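# Move an amber bottle onto the capping machine's riser

## Task

Pick up any one of the amber bottles from the bench and set it down standing upright on the pale riser that sits on the capping machine's platform, positioned directly beneath the capping head. Every other bottle must still be standing afterwards.

## Robot and tools

Robot: two arms, left_arm and right_arm. left_arm has a five-finger left hand and right_arm a five-finger right hand, each mirroring the other. Calibrated bases in the scene frame: left_arm at (-0.011, +0.277, 0) m, quat_wxyz (+1.000, 0, 0, -0.005); right_arm at (-0.020, -0.251, 0) m, quat_wxyz (+1.000, 0, 0, +0.004). A two-camera stand is fixed to the floor behind the arms. A loose object may now and then get a small push from outside.

Scene frame: origin at table-top height, halfway between the nominal bases. +z is up, +x points out over the table, and left_arm is on +y. Image left and right do not match arm names. Reported end_effector_position (m) and end_effector_quat_wxyz are in this frame. Readings can be a few cm off, more at long reach, and an arm at rest often sits 1 to 3 cm (up to 5 cm) short of its command, mostly low, even without contact. Some episodes have a sagging elbow when loaded.

Hand point: a point fixed to the palm, 0.05 m in front of it and 0.15 m from the wrist mounting face along the fingers. Its +z runs along the straight fingers, +y out of the palm, +x across the palm away from the thumb for the right hand (toward the thumb for the left hand). Straight fingertips reach 0.06 to 0.07 m past the point; finger centre lines are 0.06 m toward -y. A wrist bracket on the little-finger side reaches 0.10 m across the palm and can collide.

execute_actions(actions, cameras): actions is a list of actions; each action is a list of up to 15 rows, one per 1/30 s step; a short action repeats its last row to fill 15 steps. Every row is one flat list of 28 numbers in [-1, 1] covering both arms: left dx, dy, dz, rx, ry, rz, then left little, ring, middle, index, thumb_bend, thumb_turn, force_limit, speed; then the same 14 for the right arm. The six pose numbers are offsets, not poses: measured from that arm's Hand target as it was when the action began, along the Hand target's own axes. Every row counts from that same start, so repeating an offset in a new action moves further. Scale: 1.0 = 0.6 m or 180 degrees; rx, ry, rz form a single rotation vector. Send six zeros to re-command the current Hand target (also ends a push after contact; otherwise command a target back past the hand point). Orientation is clipped to within 40 degrees of the measured one each step.

Hand numbers: fingers and thumb_bend +1 open/straight, -1 closed; thumb_turn +1 beside the palm, -1 in front of it, opposite the fingers. force_limit runs from about 0 N at -1 to 10 N at +1 (15 N for the two thumb motors); speed rises linearly to full at +0.48 (full travel 0.49 s). There is no 'no change' value: repeat the last eight numbers actually sent for that hand, or, if none yet, its hand_measured plus hand_force_limit and hand_speed. With the thumb turned in, the hand grips objects roughly 0.035 to 0.065 m thick (handles down to 0.025 m). For a gentle grip close at speed -0.94 or below. To squeeze more, raise force_limit and send a target more closed than hand_measured; to loosen, send one more open.

move(target, speed, blend, blocking, cameras): target is one 28-number row or up to 15 rows, all offsets from the same starting Hand targets. Paths are straight, end together, last at least 0.5 s and at most 10 s. speed is m/s, 0.002 to 4.3 (default 0.25), rotations up to twice that in rad/s; one value or one per target. blend (m) rounds corners; 0 stops at each target. Hand numbers of later targets are sent on arrival. Paths do not avoid obstacles or the other arm; avoid passing near an arm's own base. The result adds a move: line (done, off_target, moving, held, fault) and limits (paced = clipped, held = steps withheld). Done means within 10 mm and 2 degrees; neither done nor off_target tells you about contact.

wait(seconds 0 to 10): lets time run while arms hold their last command. stop: brakes a running move. zoom_image(camera, region [x0, y0, x1, y1], max 504 px each side) enlarges part of the newest image of cam_high, cam_low, cam_left_wrist or cam_right_wrist. show_instructions shows the reference images. finished_scene ends the scene; the bottle must stay in place without the robot.

Results: Hand target (the pose your next offsets start from), end_effector poses, joint positions, velocities, torques, hand_measured, hand_stopped_by (moving, target, force, stalled, fault), hand_load_n (falls near 0 when a grip is lost), motor temperatures. Images appear for empty action lists or when cameras are requested; cameras are cam_high, cam_low, cam_left_wrist, cam_right_wrist (672x504), with calibration supplied.

Avoid: dropping or releasing a moving bottle, knocking over other bottles, anything leaving the table, hard hits on fixed objects, contact between the two hands or arms, overloading fingers, and long stretched or loaded holds that heat motors (MOTOR HOT near 85 °C; at 100 °C the arm drops). The scene keeps running while you think.

Each tool is called as a command line: name --argument value for each argument, lists and objects as JSON in quotes; but a table of rows of numbers goes row by row, as --pt "numbers of a row", without its own name.

Reference images:

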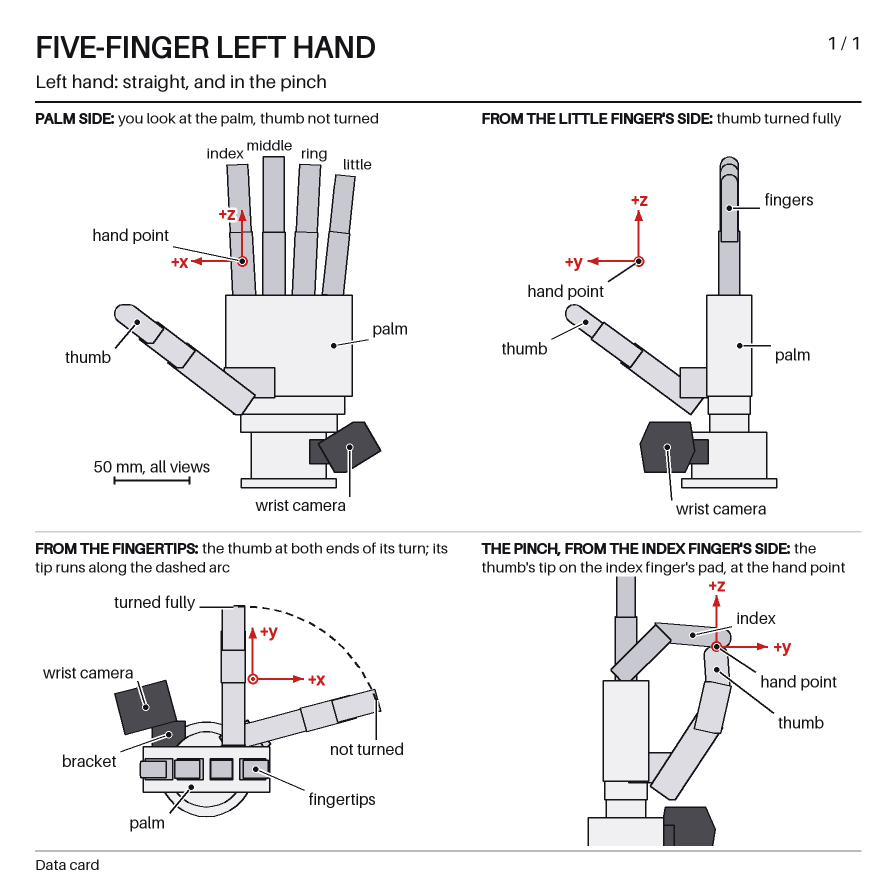

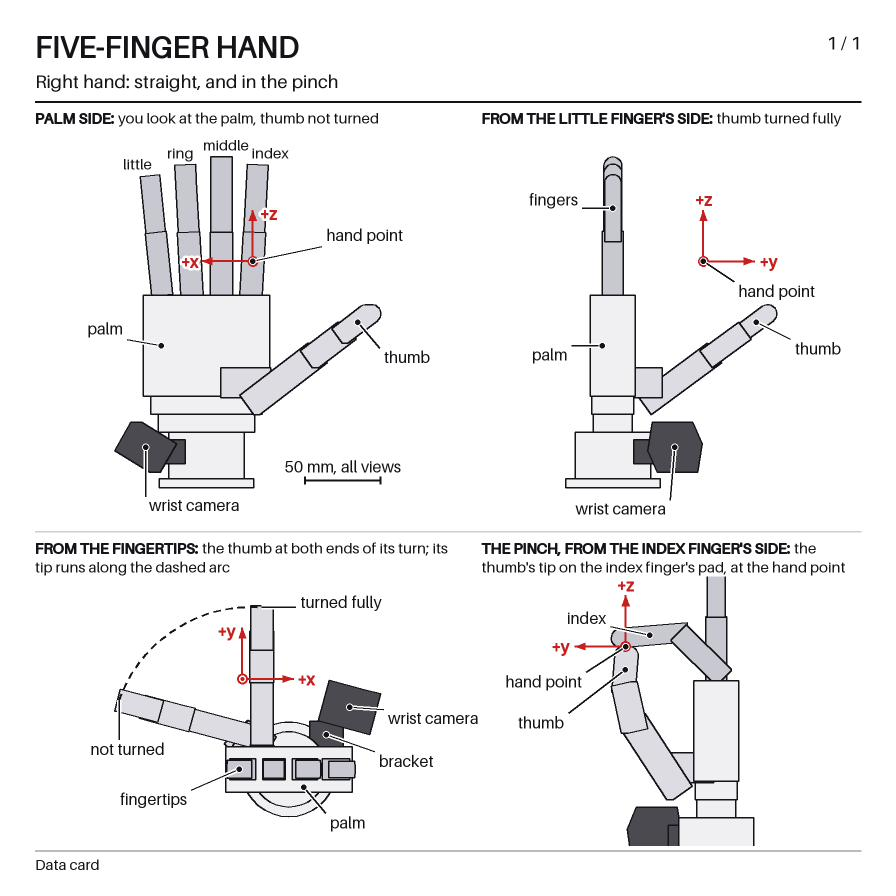

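## Session

execute_actions --actions '[]'

Scene clock: 0.00 s.
left_arm: end_effector_position=(+0.3505, +0.5571, +0.1777) hand_measured=(+1.000, +1.000, +1.000, +1.000, +1.000, +1.000) hand_load_n=(+0.0, +0.0, +0.0, +0.0, +0.0, +0.0) hand_stopped_by=(target, target, target, target, target, target) hand_force_limit=0.00 hand_speed=-0.80 end_effector_quat_wxyz=(+0.029, +0.825, +0.550, +0.129) | right_arm: end_effector_position=(+0.5702, -0.7483, +0.2650) hand_measured=(+1.000, +1.000, +1.000, +1.000, +1.000, +1.000) hand_load_n=(+0.0, +0.0, +0.0, +0.0, +0.0, +0.0) hand_stopped_by=(target, target, target, target, target, target) hand_force_limit=0.00 hand_speed=-0.80 end_effector_quat_wxyz=(-0.459, +0.690, -0.359, +0.430)
Joint positions: left_arm=[0.816 1.258 1.015 -1.089 0.112 -1.955] | right_arm=[-0.932 2.094 2.064 -0.586 -1.198 -0.855]
Joint velocities: within noise
Joint torques (N m): no reading
Motor temperatures (°C): left_arm=[30 33 28 30 31 35] | right_arm=[35 33 32 34 32 31]
Heat: left arm: hottest wrist roll 35 °C; right arm: hottest waist 35 °C.
Hand target: left_arm +0.3556, +0.5623, +0.1875; +0.027, +0.824, +0.548, +0.139 | right_arm +0.5730, -0.7519, +0.2817; -0.453, +0.692, -0.348, +0.442

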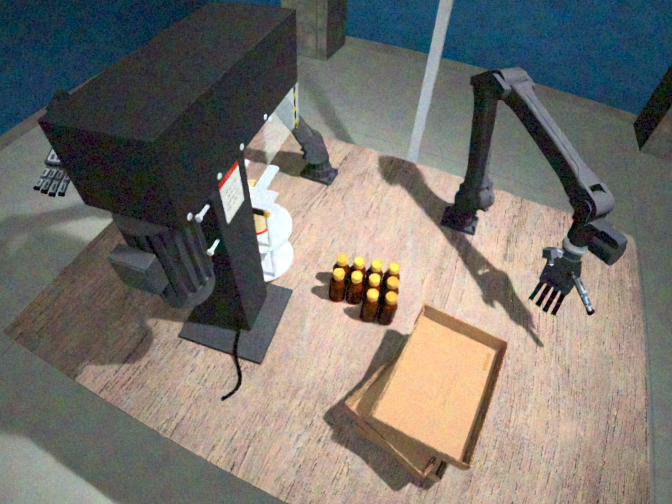

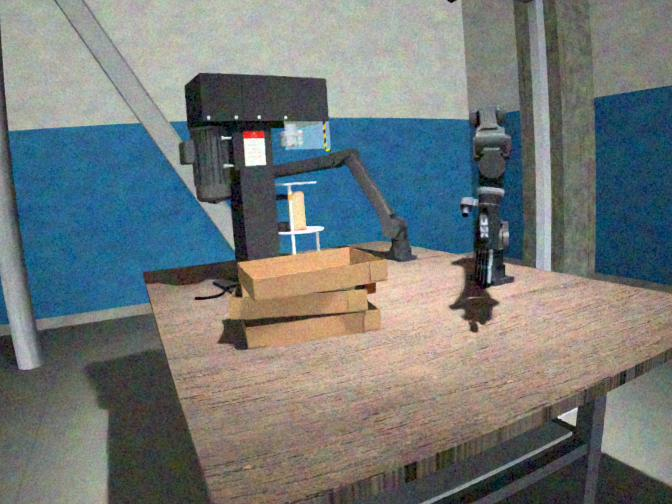

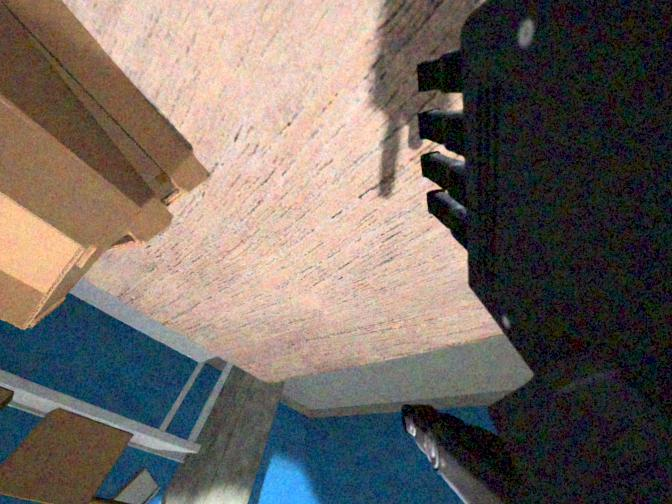

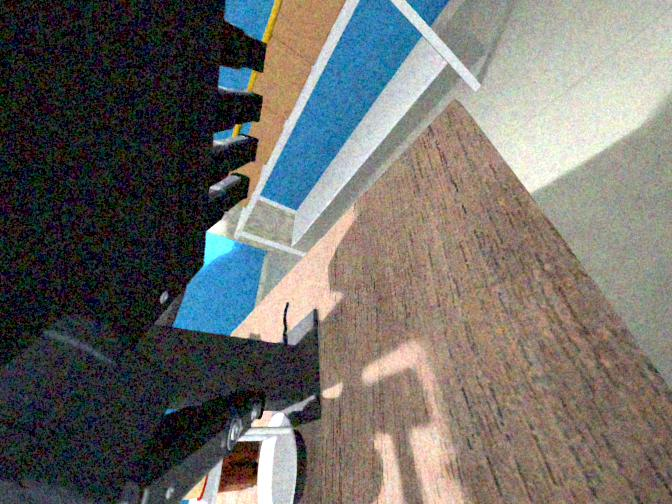

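zoom_image --camera "cam_high" --region '[180, 140, 430, 340]'

zoom_image --camera "cam_low" --region '[180, 60, 430, 360]'

zoom_image --camera "cam_right_wrist" --region '[100, 280, 350, 504]'

Scaled by 2.016 from the camera's 672x504 image, which has a finer 960x720 frame.

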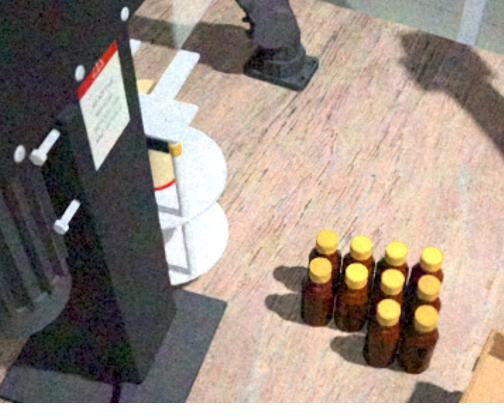

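Scaled by 1.680 from the camera's 672x504 image, which has a finer 960x720 frame.

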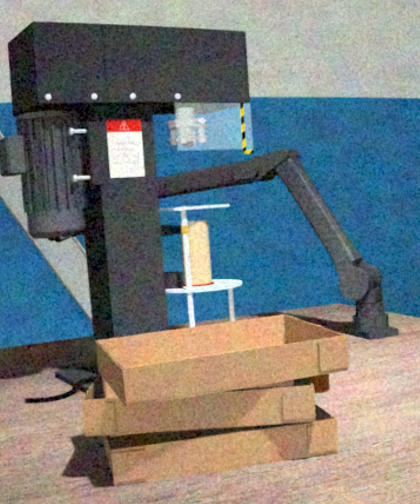

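Scaled by 2.016 from the camera's 672x504 image, which has a finer 960x720 frame.

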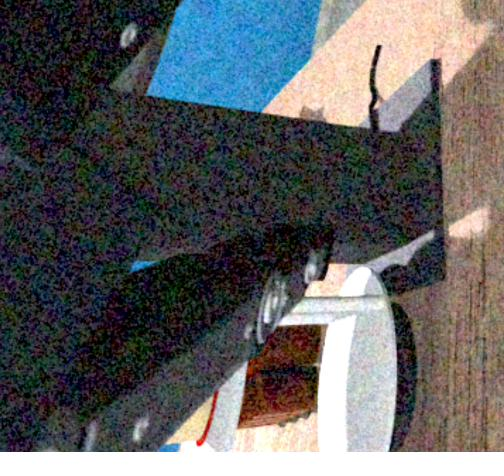

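zoom_image --camera "cam_low" --region '[250, 100, 350, 260]'

zoom_image --camera "cam_high" --region '[220, 140, 310, 300]'

Scaled by 3.150 from the camera's 672x504 image, which has a finer 960x720 frame.

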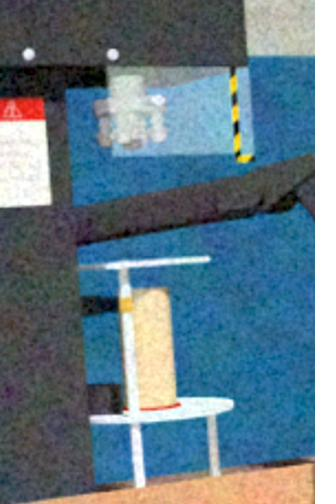

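Scaled by 3.150 from the camera's 672x504 image, which has a finer 960x720 frame.

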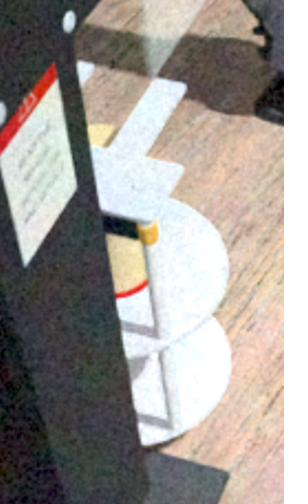

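move --pt "0 0 0 0 0 0 1 1 1 1 1 1 0 -0.8 -0.310 -0.229 -0.209 0 0 0 1 1 1 1 1 1 0 -0.8" --pt "0 0 0 0 0 0 1 1 1 1 1 1 0 -0.8 -0.768 -0.413 -0.367 -0.0066 0.1044 0.1166 1 1 1 1 1 1 0 -0.8" --blend '[0.05,0]' --speed 0.3 --cameras '["all"]'

Scene clock: 50.77 s.
left_arm: end_effector_position=(+0.3505, +0.5571, +0.1777) hand_measured=(+1.000, +1.000, +1.000, +1.000, +1.000, +1.000) hand_load_n=(+0.0, +0.0, +0.0, +0.0, +0.0, +0.0) hand_stopped_by=(target, target, target, target, target, target) hand_force_limit=0.00 hand_speed=-0.80 end_effector_quat_wxyz=(+0.029, +0.825, +0.550, +0.129) | right_arm: end_effector_position=(+0.2211, -0.3271, +0.4204) hand_measured=(+1.000, +1.000, +1.000, +1.000, +1.000, +1.000) hand_load_n=(+0.0, +0.0, +0.0, +0.0, +0.0, -0.5) hand_stopped_by=(target, target, target, target, target, target) hand_force_limit=0.00 hand_speed=-0.80 end_effector_quat_wxyz=(-0.455, +0.548, -0.532, +0.458)
Joint positions: left_arm=[0.816 1.258 1.015 -1.089 0.112 -1.955] | right_arm=[-1.065 0.467 0.945 -0.814 -1.042 -0.311]
Joint torques (N m): left_arm=[1.08 -8.41 10.37 1.16 0.14 -0.04] | right_arm=[-0.26 1.08 10.39 1.22 -0.46 0.12]
Motor temperatures (°C): left_arm=[30 33 32 30 31 35] | right_arm=[34 42 40 33 32 31]
Heat: left arm: hottest wrist roll 35 °C; right arm: hottest shoulder 42 °C.
Hand target: left_arm +0.3556, +0.5623, +0.1875; +0.027, +0.824, +0.548, +0.139 | right_arm +0.2200, -0.3296, +0.4204; -0.456, +0.541, -0.541, +0.455
Off the commanded pose: left_arm 0.012 m, 1 deg | right_arm 0.003 m, 1 deg.
move: off_target (left_arm)
camera_calibration:
cam_right_wrist: T_world_to_cam=[[-0.167404, -0.32977, -0.9291, 0.317216], [-0.546184, 0.815583, -0.191068, 0.467211], [0.820767, 0.475474, -0.316647, 0.21449], [0, 0, 0, 1]] pos_world=[0.13224, -0.378426, 0.451912]

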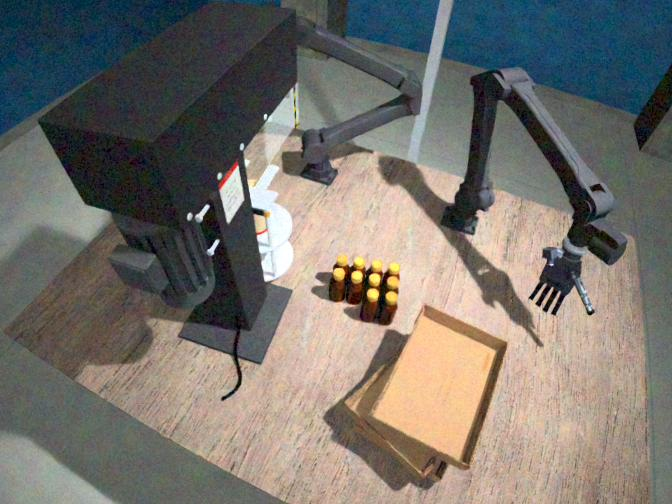

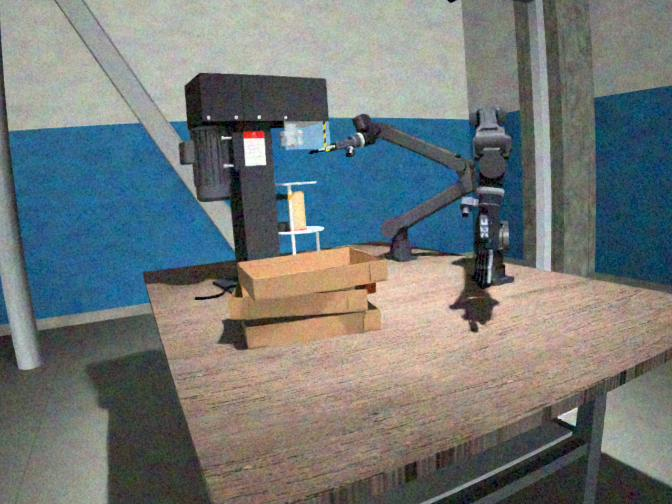

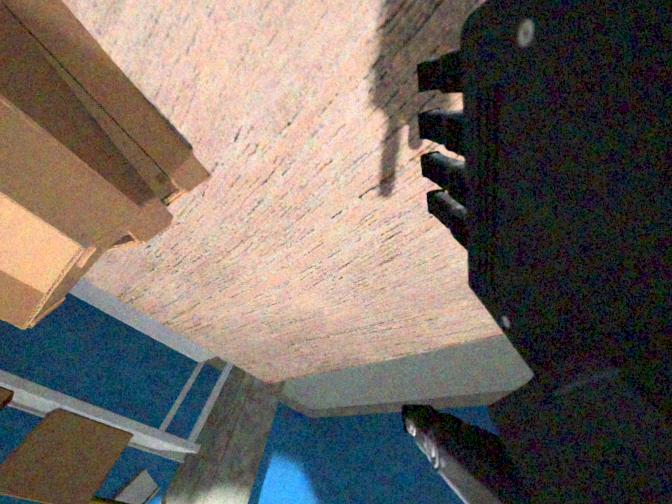

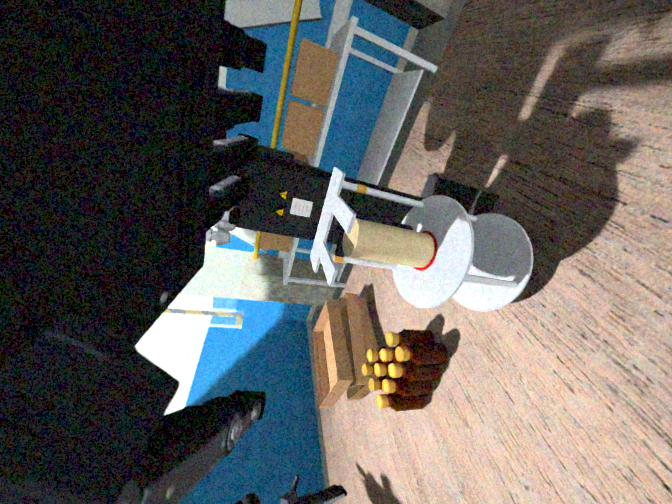

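zoom_image --camera "cam_right_wrist" --region '[200, 130, 560, 430]'

zoom_image --camera "cam_right_wrist" --region '[280, 150, 480, 310]'

zoom_image --camera "cam_right_wrist" --region '[340, 310, 470, 430]'

Scaled by 1.400 from the camera's 672x504 image, which has a finer 960x720 frame.

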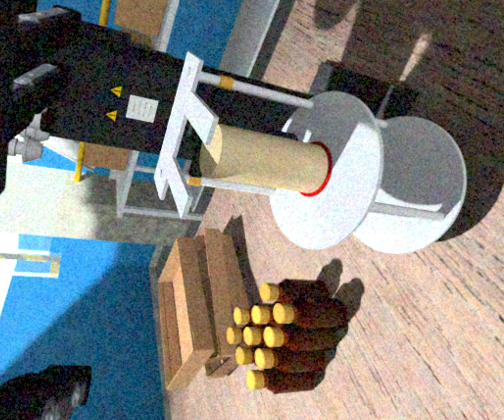

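Scaled by 2.520 from the camera's 672x504 image, which has a finer 960x720 frame.

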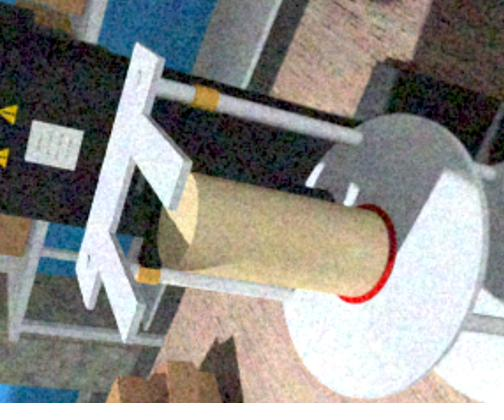

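Scaled by 3.877 from the camera's 672x504 image, which has a finer 960x720 frame.

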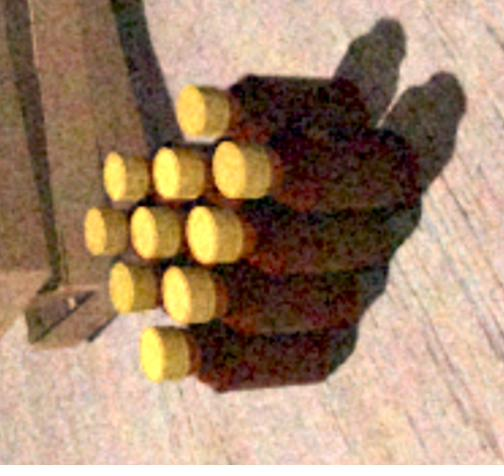

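zoom_image --camera "cam_low" --region '[270, 90, 430, 210]'

zoom_image --camera "cam_high" --region '[320, 240, 410, 340]'

Scaled by 3.150 from the camera's 672x504 image, which has a finer 960x720 frame.

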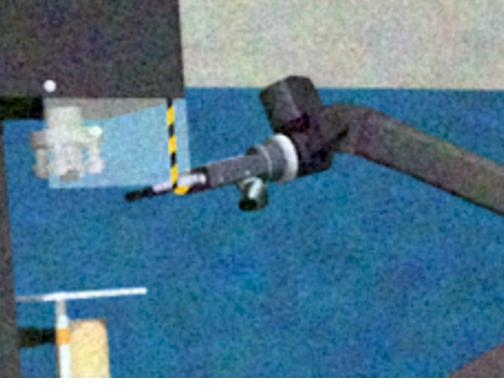

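Scaled by 5.040 from the camera's 672x504 image, which has a finer 960x720 frame.

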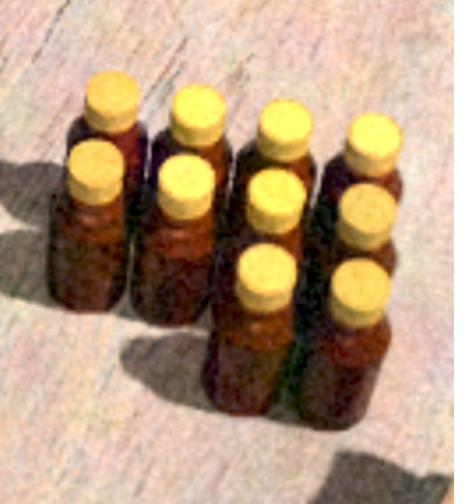

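move --pt "0 0 0 0 0 0 1 1 1 1 1 1 0 -0.8 -0.383 0.0187 0.0878 -0.0589 -0.1407 0.0892 1 1 1 0.16 0.6 -1 0 0" --pt "0 0 0 0 0 0 1 1 1 1 1 1 0 -0.8 -0.566 0.315 0.333 -0.1177 -0.2814 0.1784 1 1 1 0.16 0.6 -1 0 0" --blend '[0.05,0]' --speed 0.25 --cameras '["all"]'

Scene clock: 96.80 s.
left_arm: end_effector_position=(+0.3505, +0.5571, +0.1777) hand_measured=(+1.000, +1.000, +1.000, +1.000, +1.000, +1.000) hand_load_n=(+0.0, +0.0, +0.5, +0.0, +0.0, +0.0) hand_stopped_by=(target, target, target, target, target, target) hand_force_limit=0.00 hand_speed=-0.80 end_effector_quat_wxyz=(+0.029, +0.825, +0.550, +0.129) | right_arm: end_effector_position=(+0.3807, -0.0027, +0.2214) hand_measured=(+1.000, +1.000, +1.000, +0.160, +0.600, -1.000) hand_load_n=(+0.0, +0.0, +0.0, +0.0, +0.0, -0.5) hand_stopped_by=(target, target, target, target, target, target) hand_force_limit=0.00 hand_speed=0.00 end_effector_quat_wxyz=(+0.659, -0.581, +0.477, +0.028)
Joint positions: left_arm=[0.816 1.258 1.015 -1.089 0.112 -1.955] | right_arm=[0.166 1.238 0.603 0.457 -0.743 0.608]
Joint torques (N m): left_arm=[0.91 -8.47 10.29 1.25 0.11 -0.01] | right_arm=[2.26 -3.02 10.69 1.2 -0.29 0.17]
Motor temperatures (°C): left_arm=[30 34 33 30 31 34] | right_arm=[34 37 42 33 32 30]
Heat: left arm: hottest shoulder 34 °C; right arm: hottest elbow 42 °C.
Hand target: left_arm +0.3556, +0.5623, +0.1875; +0.027, +0.824, +0.548, +0.139 | right_arm +0.3847, +0.0101, +0.2005; +0.640, -0.587, +0.492, +0.056
Off the commanded pose: left_arm 0.012 m, 1 deg | right_arm 0.025 m, 4 deg.
move: off_target (left_arm, right_arm)
camera_calibration:
cam_right_wrist: T_world_to_cam=[[-0.399719, 0.134567, -0.906706, 0.350737], [-0.902061, 0.117953, 0.415177, 0.251165], [0.162818, 0.983859, 0.0742398, 0.0315383], [0, 0, 0, 1]] pos_world=[0.361628, -0.107853, 0.211396]

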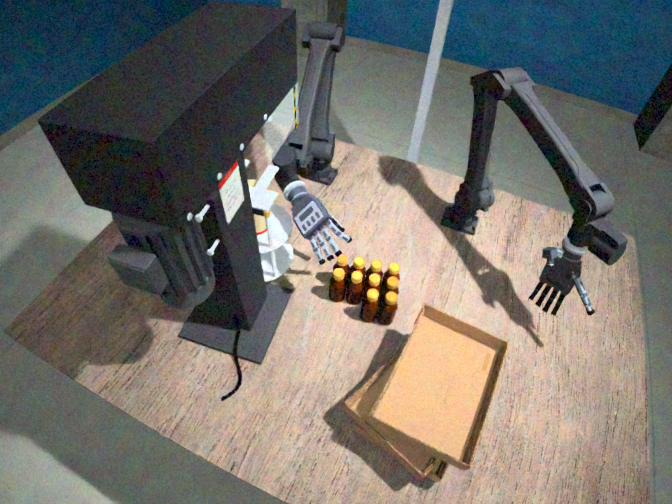

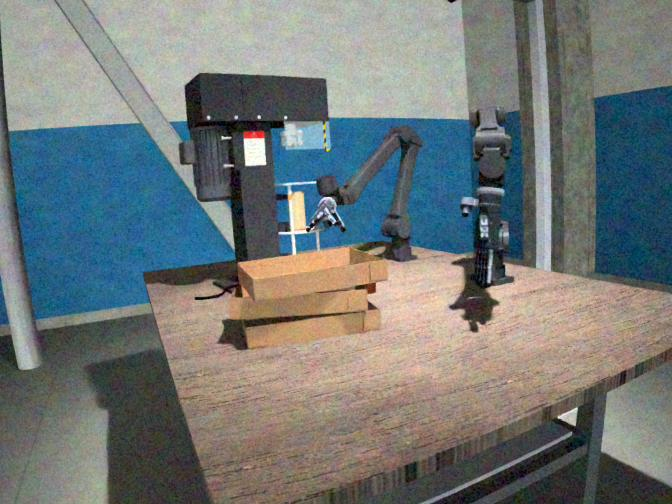

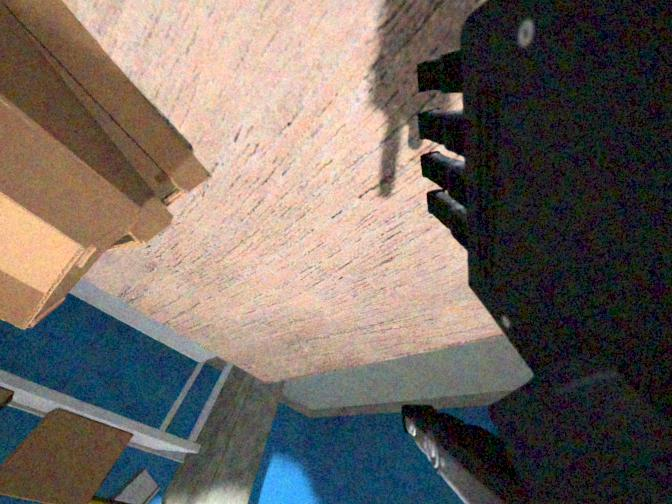

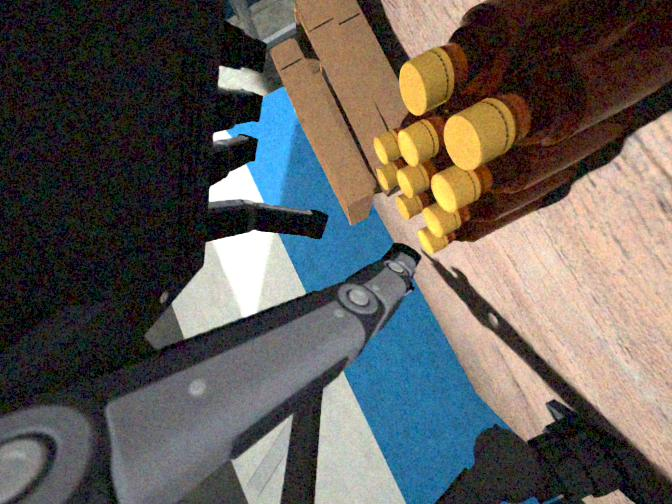

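zoom_image --camera "cam_right_wrist" --region '[320, 20, 580, 280]'

zoom_image --camera "cam_high" --region '[260, 160, 420, 330]'

Scaled by 1.938 from the camera's 672x504 image, which has a finer 960x720 frame.

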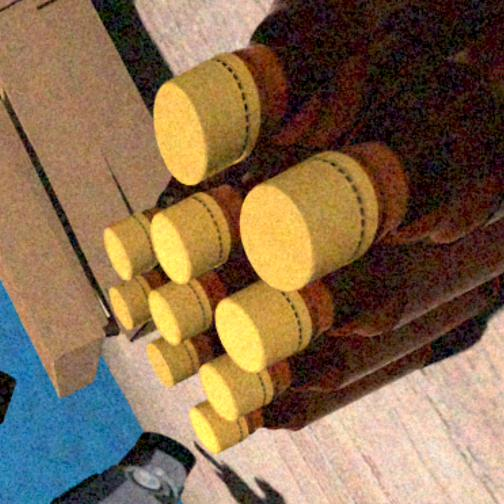

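Scaled by 2.965 from the camera's 672x504 image, which has a finer 960x720 frame.

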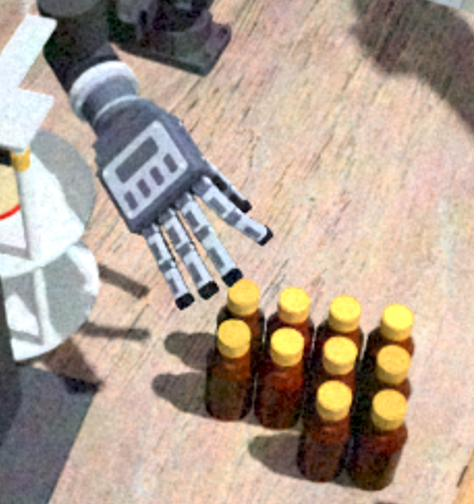

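move --target '[0,0,0,0,0,0,1,1,1,1,1,1,0,-0.8,0.0625,0.0418,0.0192,0,0,0,1,1,1,0.16,0.6,-1,0,0]' --speed 0.1 --cameras '["cam_right_wrist", "cam_high"]'

Scene clock: 105.57 s.
left_arm: end_effector_position=(+0.3505, +0.5571, +0.1777) hand_measured=(+1.000, +1.000, +1.000, +1.000, +1.000, +1.000) hand_load_n=(+0.0, +0.0, +0.0, +0.0, +0.0, +0.0) hand_stopped_by=(target, target, target, target, target, target) hand_force_limit=0.00 hand_speed=-0.80 end_effector_quat_wxyz=(+0.029, +0.825, +0.550, +0.129) | right_arm: end_effector_position=(+0.3915, +0.0036, +0.1685) hand_measured=(+1.000, +1.000, +1.000, +0.160, +0.600, -1.000) hand_load_n=(+0.0, +0.0, -0.5, +0.0, +0.0, +0.0) hand_stopped_by=(target, target, target, target, target, target) hand_force_limit=0.00 hand_speed=0.00 end_effector_quat_wxyz=(+0.650, -0.587, +0.482, +0.044)
Joint positions: left_arm=[0.816 1.258 1.015 -1.089 0.112 -1.955] | right_arm=[0.172 1.406 0.586 0.608 -0.759 0.608]
Joint torques (N m): left_arm=[0.97 -8.41 10.4 1.21 0.12 -0.01] | right_arm=[1.2 -6.07 8.54 1.72 -0.1 0.14]
Heat: left arm: hottest shoulder 34 °C; right arm: hottest elbow 42 °C.
Hand target: left_arm +0.3556, +0.5623, +0.1875; +0.027, +0.824, +0.548, +0.139 | right_arm +0.3939, +0.0081, +0.1548; +0.640, -0.587, +0.492, +0.056
Off the commanded pose: left_arm 0.012 m, 1 deg | right_arm 0.015 m, 2 deg.
move: off_target (left_arm, right_arm)
camera_calibration:
cam_right_wrist: T_world_to_cam=[[-0.432772, 0.123498, -0.893004, 0.316803], [-0.889837, 0.100324, 0.445112, 0.272266], [0.14456, 0.98726, 0.0664758, 0.0359328], [0, 0, 0, 1]] pos_world=[0.374181, -0.101914, 0.159329]
Images, in order (width x height): cam_high 672x504, cam_right_wrist 672x504.

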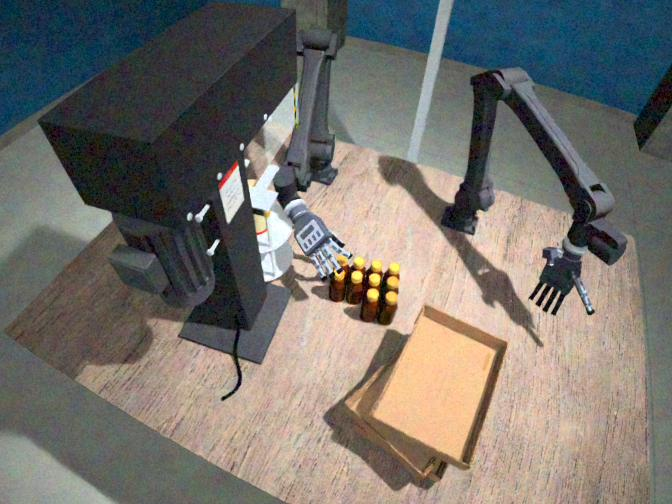

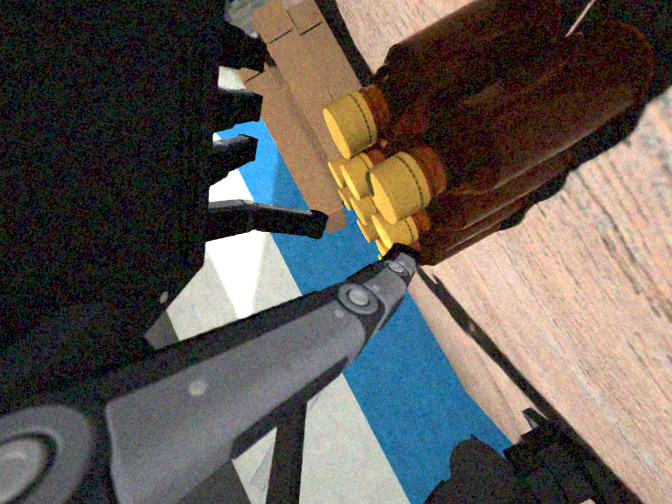

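zoom_image --camera "cam_right_wrist" --region '[230, 60, 490, 320]'

zoom_image --camera "cam_high" --region '[300, 230, 420, 330]'

Scaled by 1.938 from the camera's 672x504 image, which has a finer 960x720 frame.

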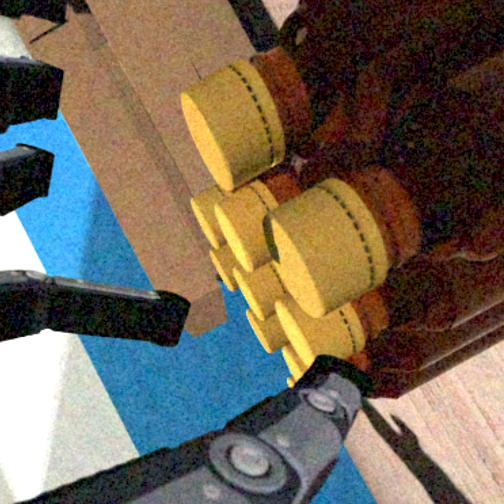

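Scaled by 4.200 from the camera's 672x504 image, which has a finer 960x720 frame.

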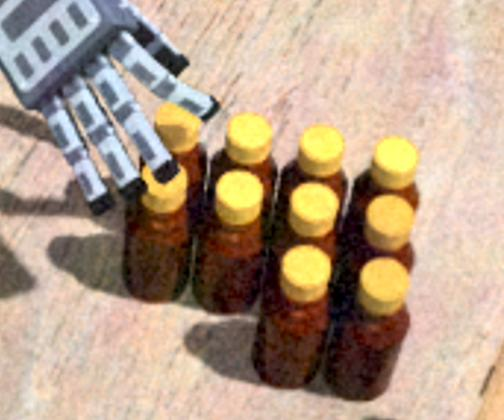

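move --pt "0 0 0 0 0 0 1 1 1 1 1 1 0 -0.8 -0.04 -0.04 -0.005 0 0 0 1 1 1 0.16 0.6 -1 0 0" --pt "0 0 0 0 0 0 1 1 1 1 1 1 0 -0.8 -0.026 -0.0237 -0.024 0.0959 0.0736 0.1035 1 1 1 0.16 0.6 -1 0 0" --speed 0.12 --blend '[0.02,0]' --cameras '["cam_right_wrist", "cam_high"]'

zoom_image --camera "cam_right_wrist" --region '[230, 60, 490, 320]'

zoom_image --camera "cam_high" --region '[280, 210, 420, 330]'

Scene clock: 122.77 s.
left_arm: end_effector_position=(+0.3505, +0.5571, +0.1777) hand_measured=(+1.000, +1.000, +1.000, +1.000, +1.000, +1.000) hand_load_n=(+0.0, +0.0, +0.0, +0.0, +0.0, +0.0) hand_stopped_by=(target, target, target, target, target, target) hand_force_limit=0.00 hand_speed=-0.80 end_effector_quat_wxyz=(+0.029, +0.825, +0.550, +0.129) | right_arm: end_effector_position=(+0.3905, -0.0058, +0.1653) hand_measured=(+1.000, +1.000, +1.000, +0.160, +0.600, -1.000) hand_load_n=(-0.5, +0.0, +0.0, +0.0, +0.0, +0.0) hand_stopped_by=(target, target, target, target, target, target) hand_force_limit=0.00 hand_speed=0.00 end_effector_quat_wxyz=(+0.630, -0.403, +0.664, +0.013)
Joint positions: left_arm=[0.816 1.258 1.015 -1.089 0.112 -1.955] | right_arm=[0.286 1.275 0.422 0.637 -0.265 0.987]
Joint torques (N m): left_arm=[0.73 -8.23 10.26 1.28 0.1 -0.04] | right_arm=[1.61 -8.47 7.83 2.62 -0.01 0.15]
Heat: left arm: hottest shoulder 34 °C; right arm: hottest elbow 41 °C.
Hand target: left_arm +0.3556, +0.5623, +0.1875; +0.027, +0.824, +0.548, +0.139 | right_arm +0.3872, +0.0000, +0.1781; +0.643, -0.400, +0.653, +0.017
Off the commanded pose: left_arm 0.012 m, 1 deg | right_arm 0.014 m, 2 deg.
move: off_target (left_arm, right_arm); blend cut to 0.017 m at target 1
camera_calibration:
cam_right_wrist: T_world_to_cam=[[-0.498093, 0.471654, -0.72763, 0.314943], [-0.654558, 0.34586, 0.672261, 0.145839], [0.568733, 0.811125, 0.136455, -0.132576], [0, 0, 0, 1]] pos_world=[0.327731, -0.0914477, 0.149211]
Images, in order (width x height): cam_high 672x504, cam_right_wrist 672x504.

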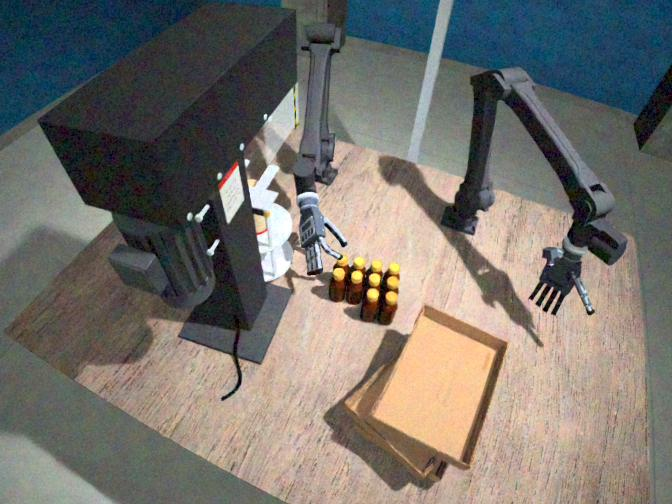

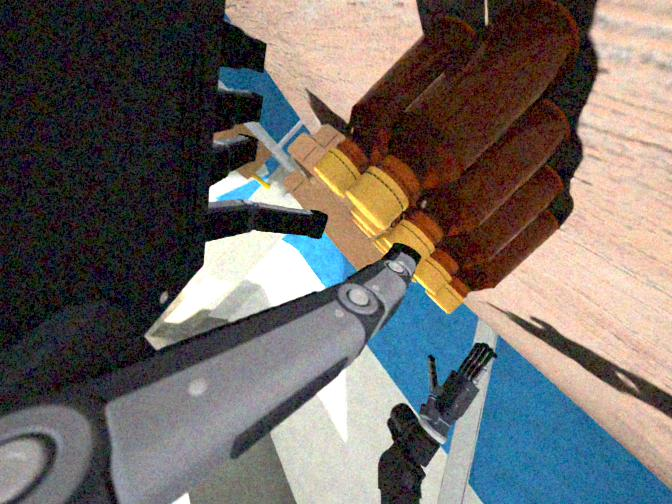

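Scaled by 1.938 from the camera's 672x504 image, which has a finer 960x720 frame.

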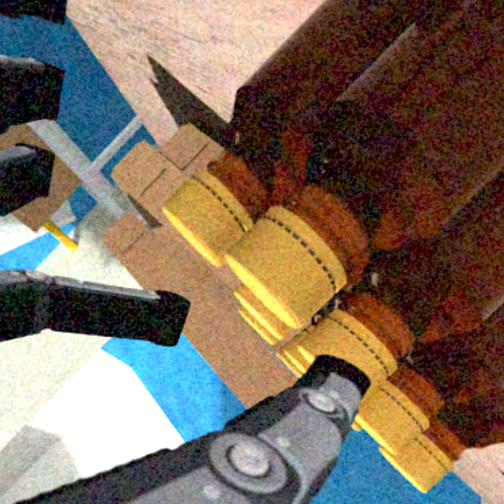

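Scaled by 3.600 from the camera's 672x504 image, which has a finer 960x720 frame.

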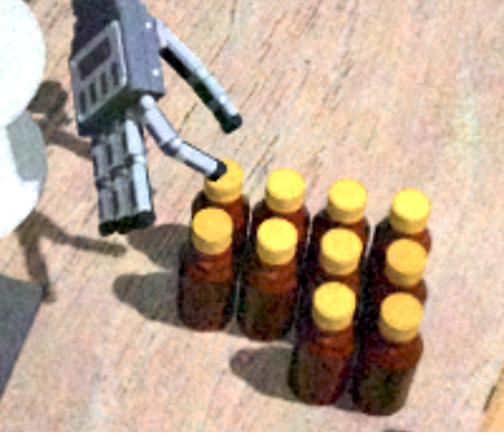

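zoom_image --camera "cam_right_wrist" --region '[300, 110, 440, 250]'

Scaled by 3.600 from the camera's 672x504 image, which has a finer 960x720 frame.

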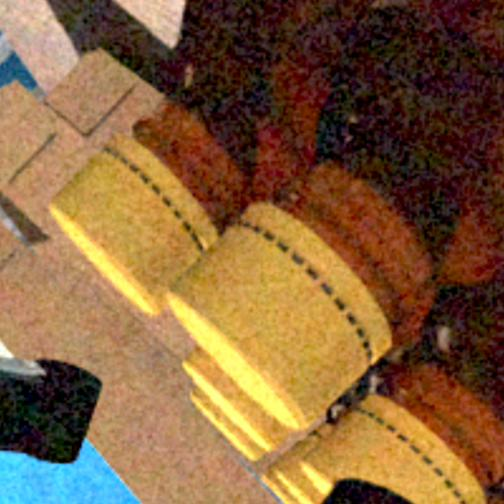

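move --target '[0,0,0,0,0,0,1,1,1,1,1,1,0,-0.8,0.0435,0.0435,0.0275,0,0,0,1,1,1,0.16,0.6,-1,0,0]' --speed 0.08 --cameras '["cam_right_wrist", "cam_high"]'

zoom_image --camera "cam_right_wrist" --region '[240, 110, 440, 310]'

zoom_image --camera "cam_high" --region '[300, 220, 420, 330]'

Scene clock: 129.33 s.
left_arm: end_effector_position=(+0.3505, +0.5571, +0.1777) hand_measured=(+1.000, +1.000, +1.000, +1.000, +1.000, +1.000) hand_load_n=(+0.0, +0.0, +0.0, +0.0, +0.0, +0.5) hand_stopped_by=(target, target, target, target, target, target) hand_force_limit=0.00 hand_speed=-0.80 end_effector_quat_wxyz=(+0.029, +0.825, +0.550, +0.129) | right_arm: end_effector_position=(+0.3923, +0.0072, +0.1419) hand_measured=(+1.000, +1.000, +1.000, +0.160, +0.600, -1.000) hand_load_n=(+0.0, +0.0, +0.0, +0.0, +0.0, +0.0) hand_stopped_by=(target, target, target, target, target, target) hand_force_limit=0.00 hand_speed=0.00 end_effector_quat_wxyz=(+0.642, -0.401, +0.654, +0.009)
Joint positions: left_arm=[0.816 1.258 1.015 -1.089 0.112 -1.955] | right_arm=[0.325 1.402 0.402 0.818 -0.226 0.994]
Joint torques (N m): left_arm=[1.2 -8.23 10.37 1.18 0.12 -0.01] | right_arm=[1.79 -6.59 6.79 2.52 0.01 0.16]
Heat: left arm: hottest shoulder 34 °C; right arm: hottest elbow 40 °C.
Hand target: left_arm +0.3556, +0.5623, +0.1875; +0.027, +0.824, +0.548, +0.139 | right_arm +0.3904, +0.0135, +0.1401; +0.643, -0.400, +0.653, +0.017
Off the commanded pose: left_arm 0.012 m, 1 deg | right_arm 0.007 m, 1 deg.
move: off_target (left_arm)
camera_calibration:
cam_right_wrist: T_world_to_cam=[[-0.47542, 0.478466, -0.738272, 0.285299], [-0.67491, 0.339944, 0.654931, 0.168713], [0.564333, 0.809635, 0.161306, -0.142772], [0, 0, 0, 1]] pos_world=[0.330074, -0.0782658, 0.123163]
Images, in order (width x height): cam_high 672x504, cam_right_wrist 672x504.

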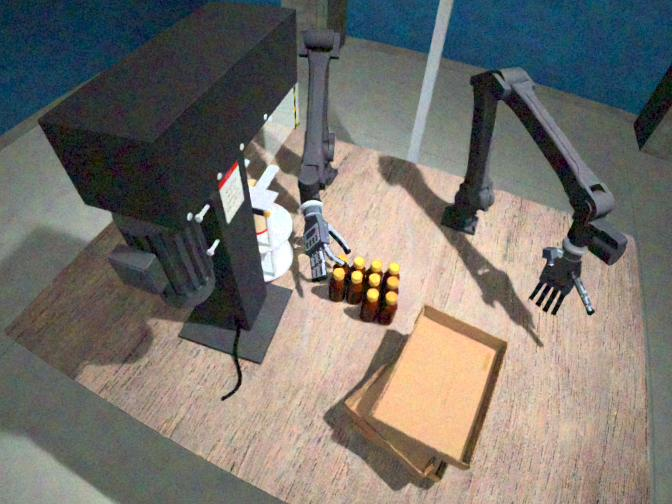

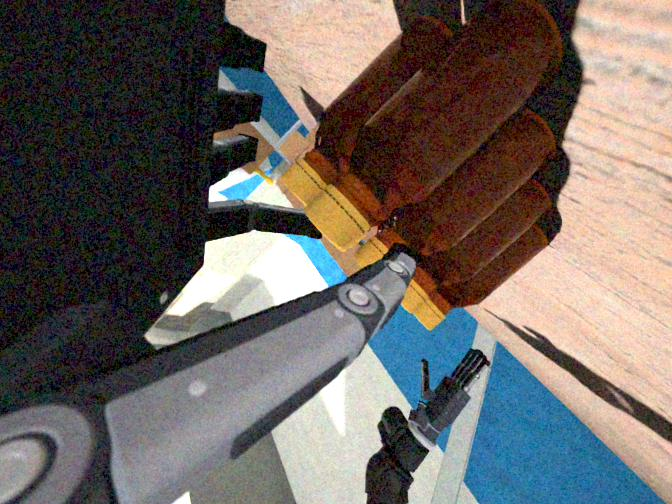

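Scaled by 2.520 from the camera's 672x504 image, which has a finer 960x720 frame.

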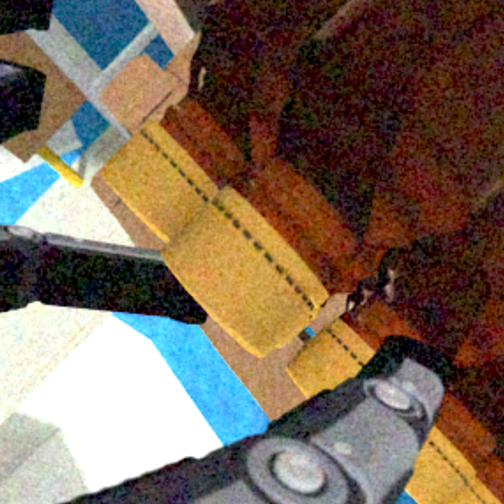

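Scaled by 4.200 from the camera's 672x504 image, which has a finer 960x720 frame.

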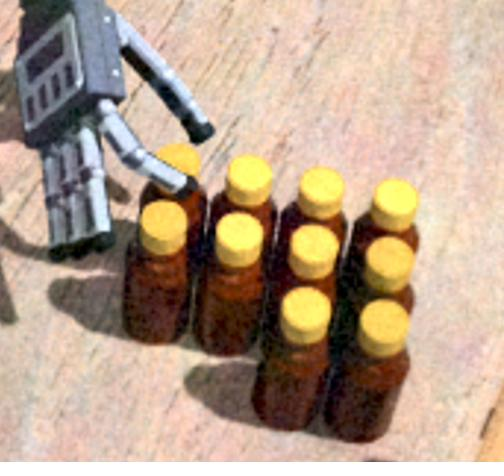

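move --target '[0,0,0,0,0,0,1,1,1,1,1,1,0,-0.8,0.0162,0.0083,0.0077,0,0,0,1,1,1,0.16,0.6,-1,0,0]' --speed 0.05 --cameras '["cam_right_wrist", "cam_high"]'

zoom_image --camera "cam_right_wrist" --region '[240, 110, 440, 310]'

zoom_image --camera "cam_high" --region '[300, 220, 420, 330]'

Scene clock: 131.93 s.
left_arm: end_effector_position=(+0.3505, +0.5571, +0.1777) hand_measured=(+1.000, +1.000, +1.000, +1.000, +1.000, +1.000) hand_load_n=(+0.0, +0.0, +0.0, +0.0, +0.0, +0.0) hand_stopped_by=(target, target, target, target, target, target) hand_force_limit=0.00 hand_speed=-0.80 end_effector_quat_wxyz=(+0.029, +0.825, +0.550, +0.129) | right_arm: end_effector_position=(+0.3953, +0.0082, +0.1312) hand_measured=(+1.000, +1.000, +1.000, +0.160, +0.600, -1.000) hand_load_n=(+0.0, +0.0, +0.0, +0.0, +0.5, +0.0) hand_stopped_by=(target, target, target, target, target, target) hand_force_limit=0.00 hand_speed=0.00 end_effector_quat_wxyz=(+0.642, -0.400, +0.654, +0.009)
Joint positions: left_arm=[0.816 1.258 1.015 -1.089 0.112 -1.955] | right_arm=[0.325 1.455 0.402 0.872 -0.226 0.994]
Joint torques (N m): left_arm=[1.32 -8.18 10.33 1.17 0.1 -0.01] | right_arm=[1.61 -6.83 6.22 2.56 0.02 0.17]
Heat: left arm: hottest shoulder 34 °C; right arm: hottest elbow 40 °C.
Hand target: left_arm +0.3556, +0.5623, +0.1875; +0.027, +0.824, +0.548, +0.139 | right_arm +0.3929, +0.0144, +0.1284; +0.643, -0.400, +0.653, +0.017
Off the commanded pose: left_arm 0.012 m, 1 deg | right_arm 0.007 m, 1 deg.
move: off_target (left_arm)
camera_calibration:
cam_right_wrist: T_world_to_cam=[[-0.474315, 0.478908, -0.738697, 0.277871], [-0.675866, 0.339587, 0.65413, 0.177876], [0.56412, 0.809523, 0.162606, -0.143679], [0, 0, 0, 1]] pos_world=[0.333071, -0.0771671, 0.112271]
Images, in order (width x height): cam_high 672x504, cam_right_wrist 672x504.

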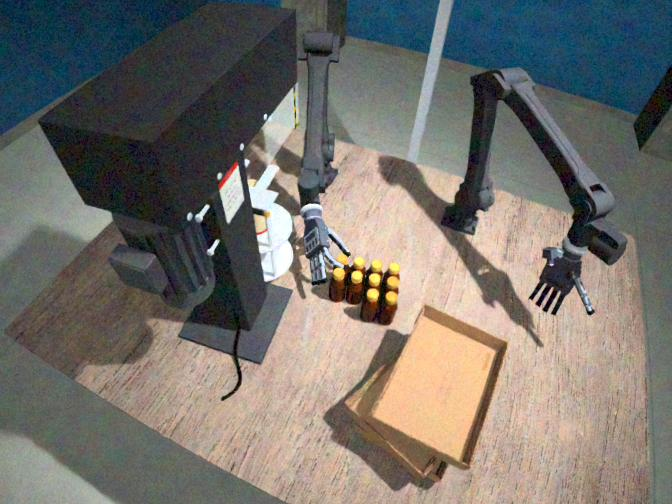

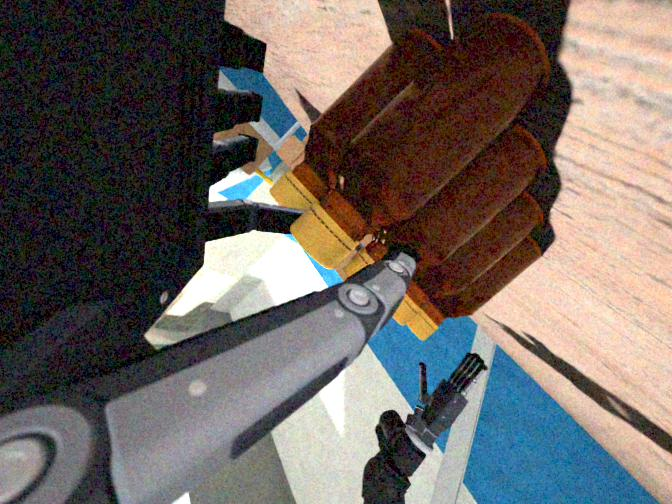

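Scaled by 2.520 from the camera's 672x504 image, which has a finer 960x720 frame.

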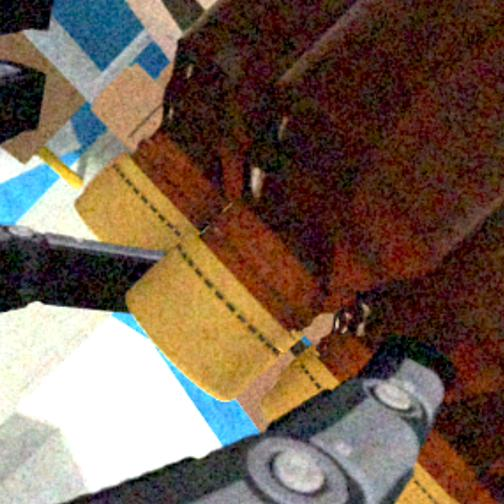

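Scaled by 4.200 from the camera's 672x504 image, which has a finer 960x720 frame.

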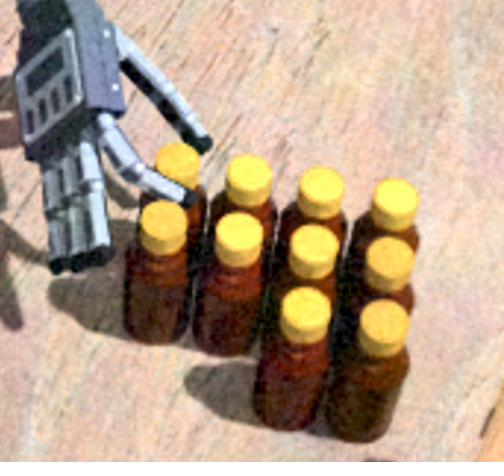

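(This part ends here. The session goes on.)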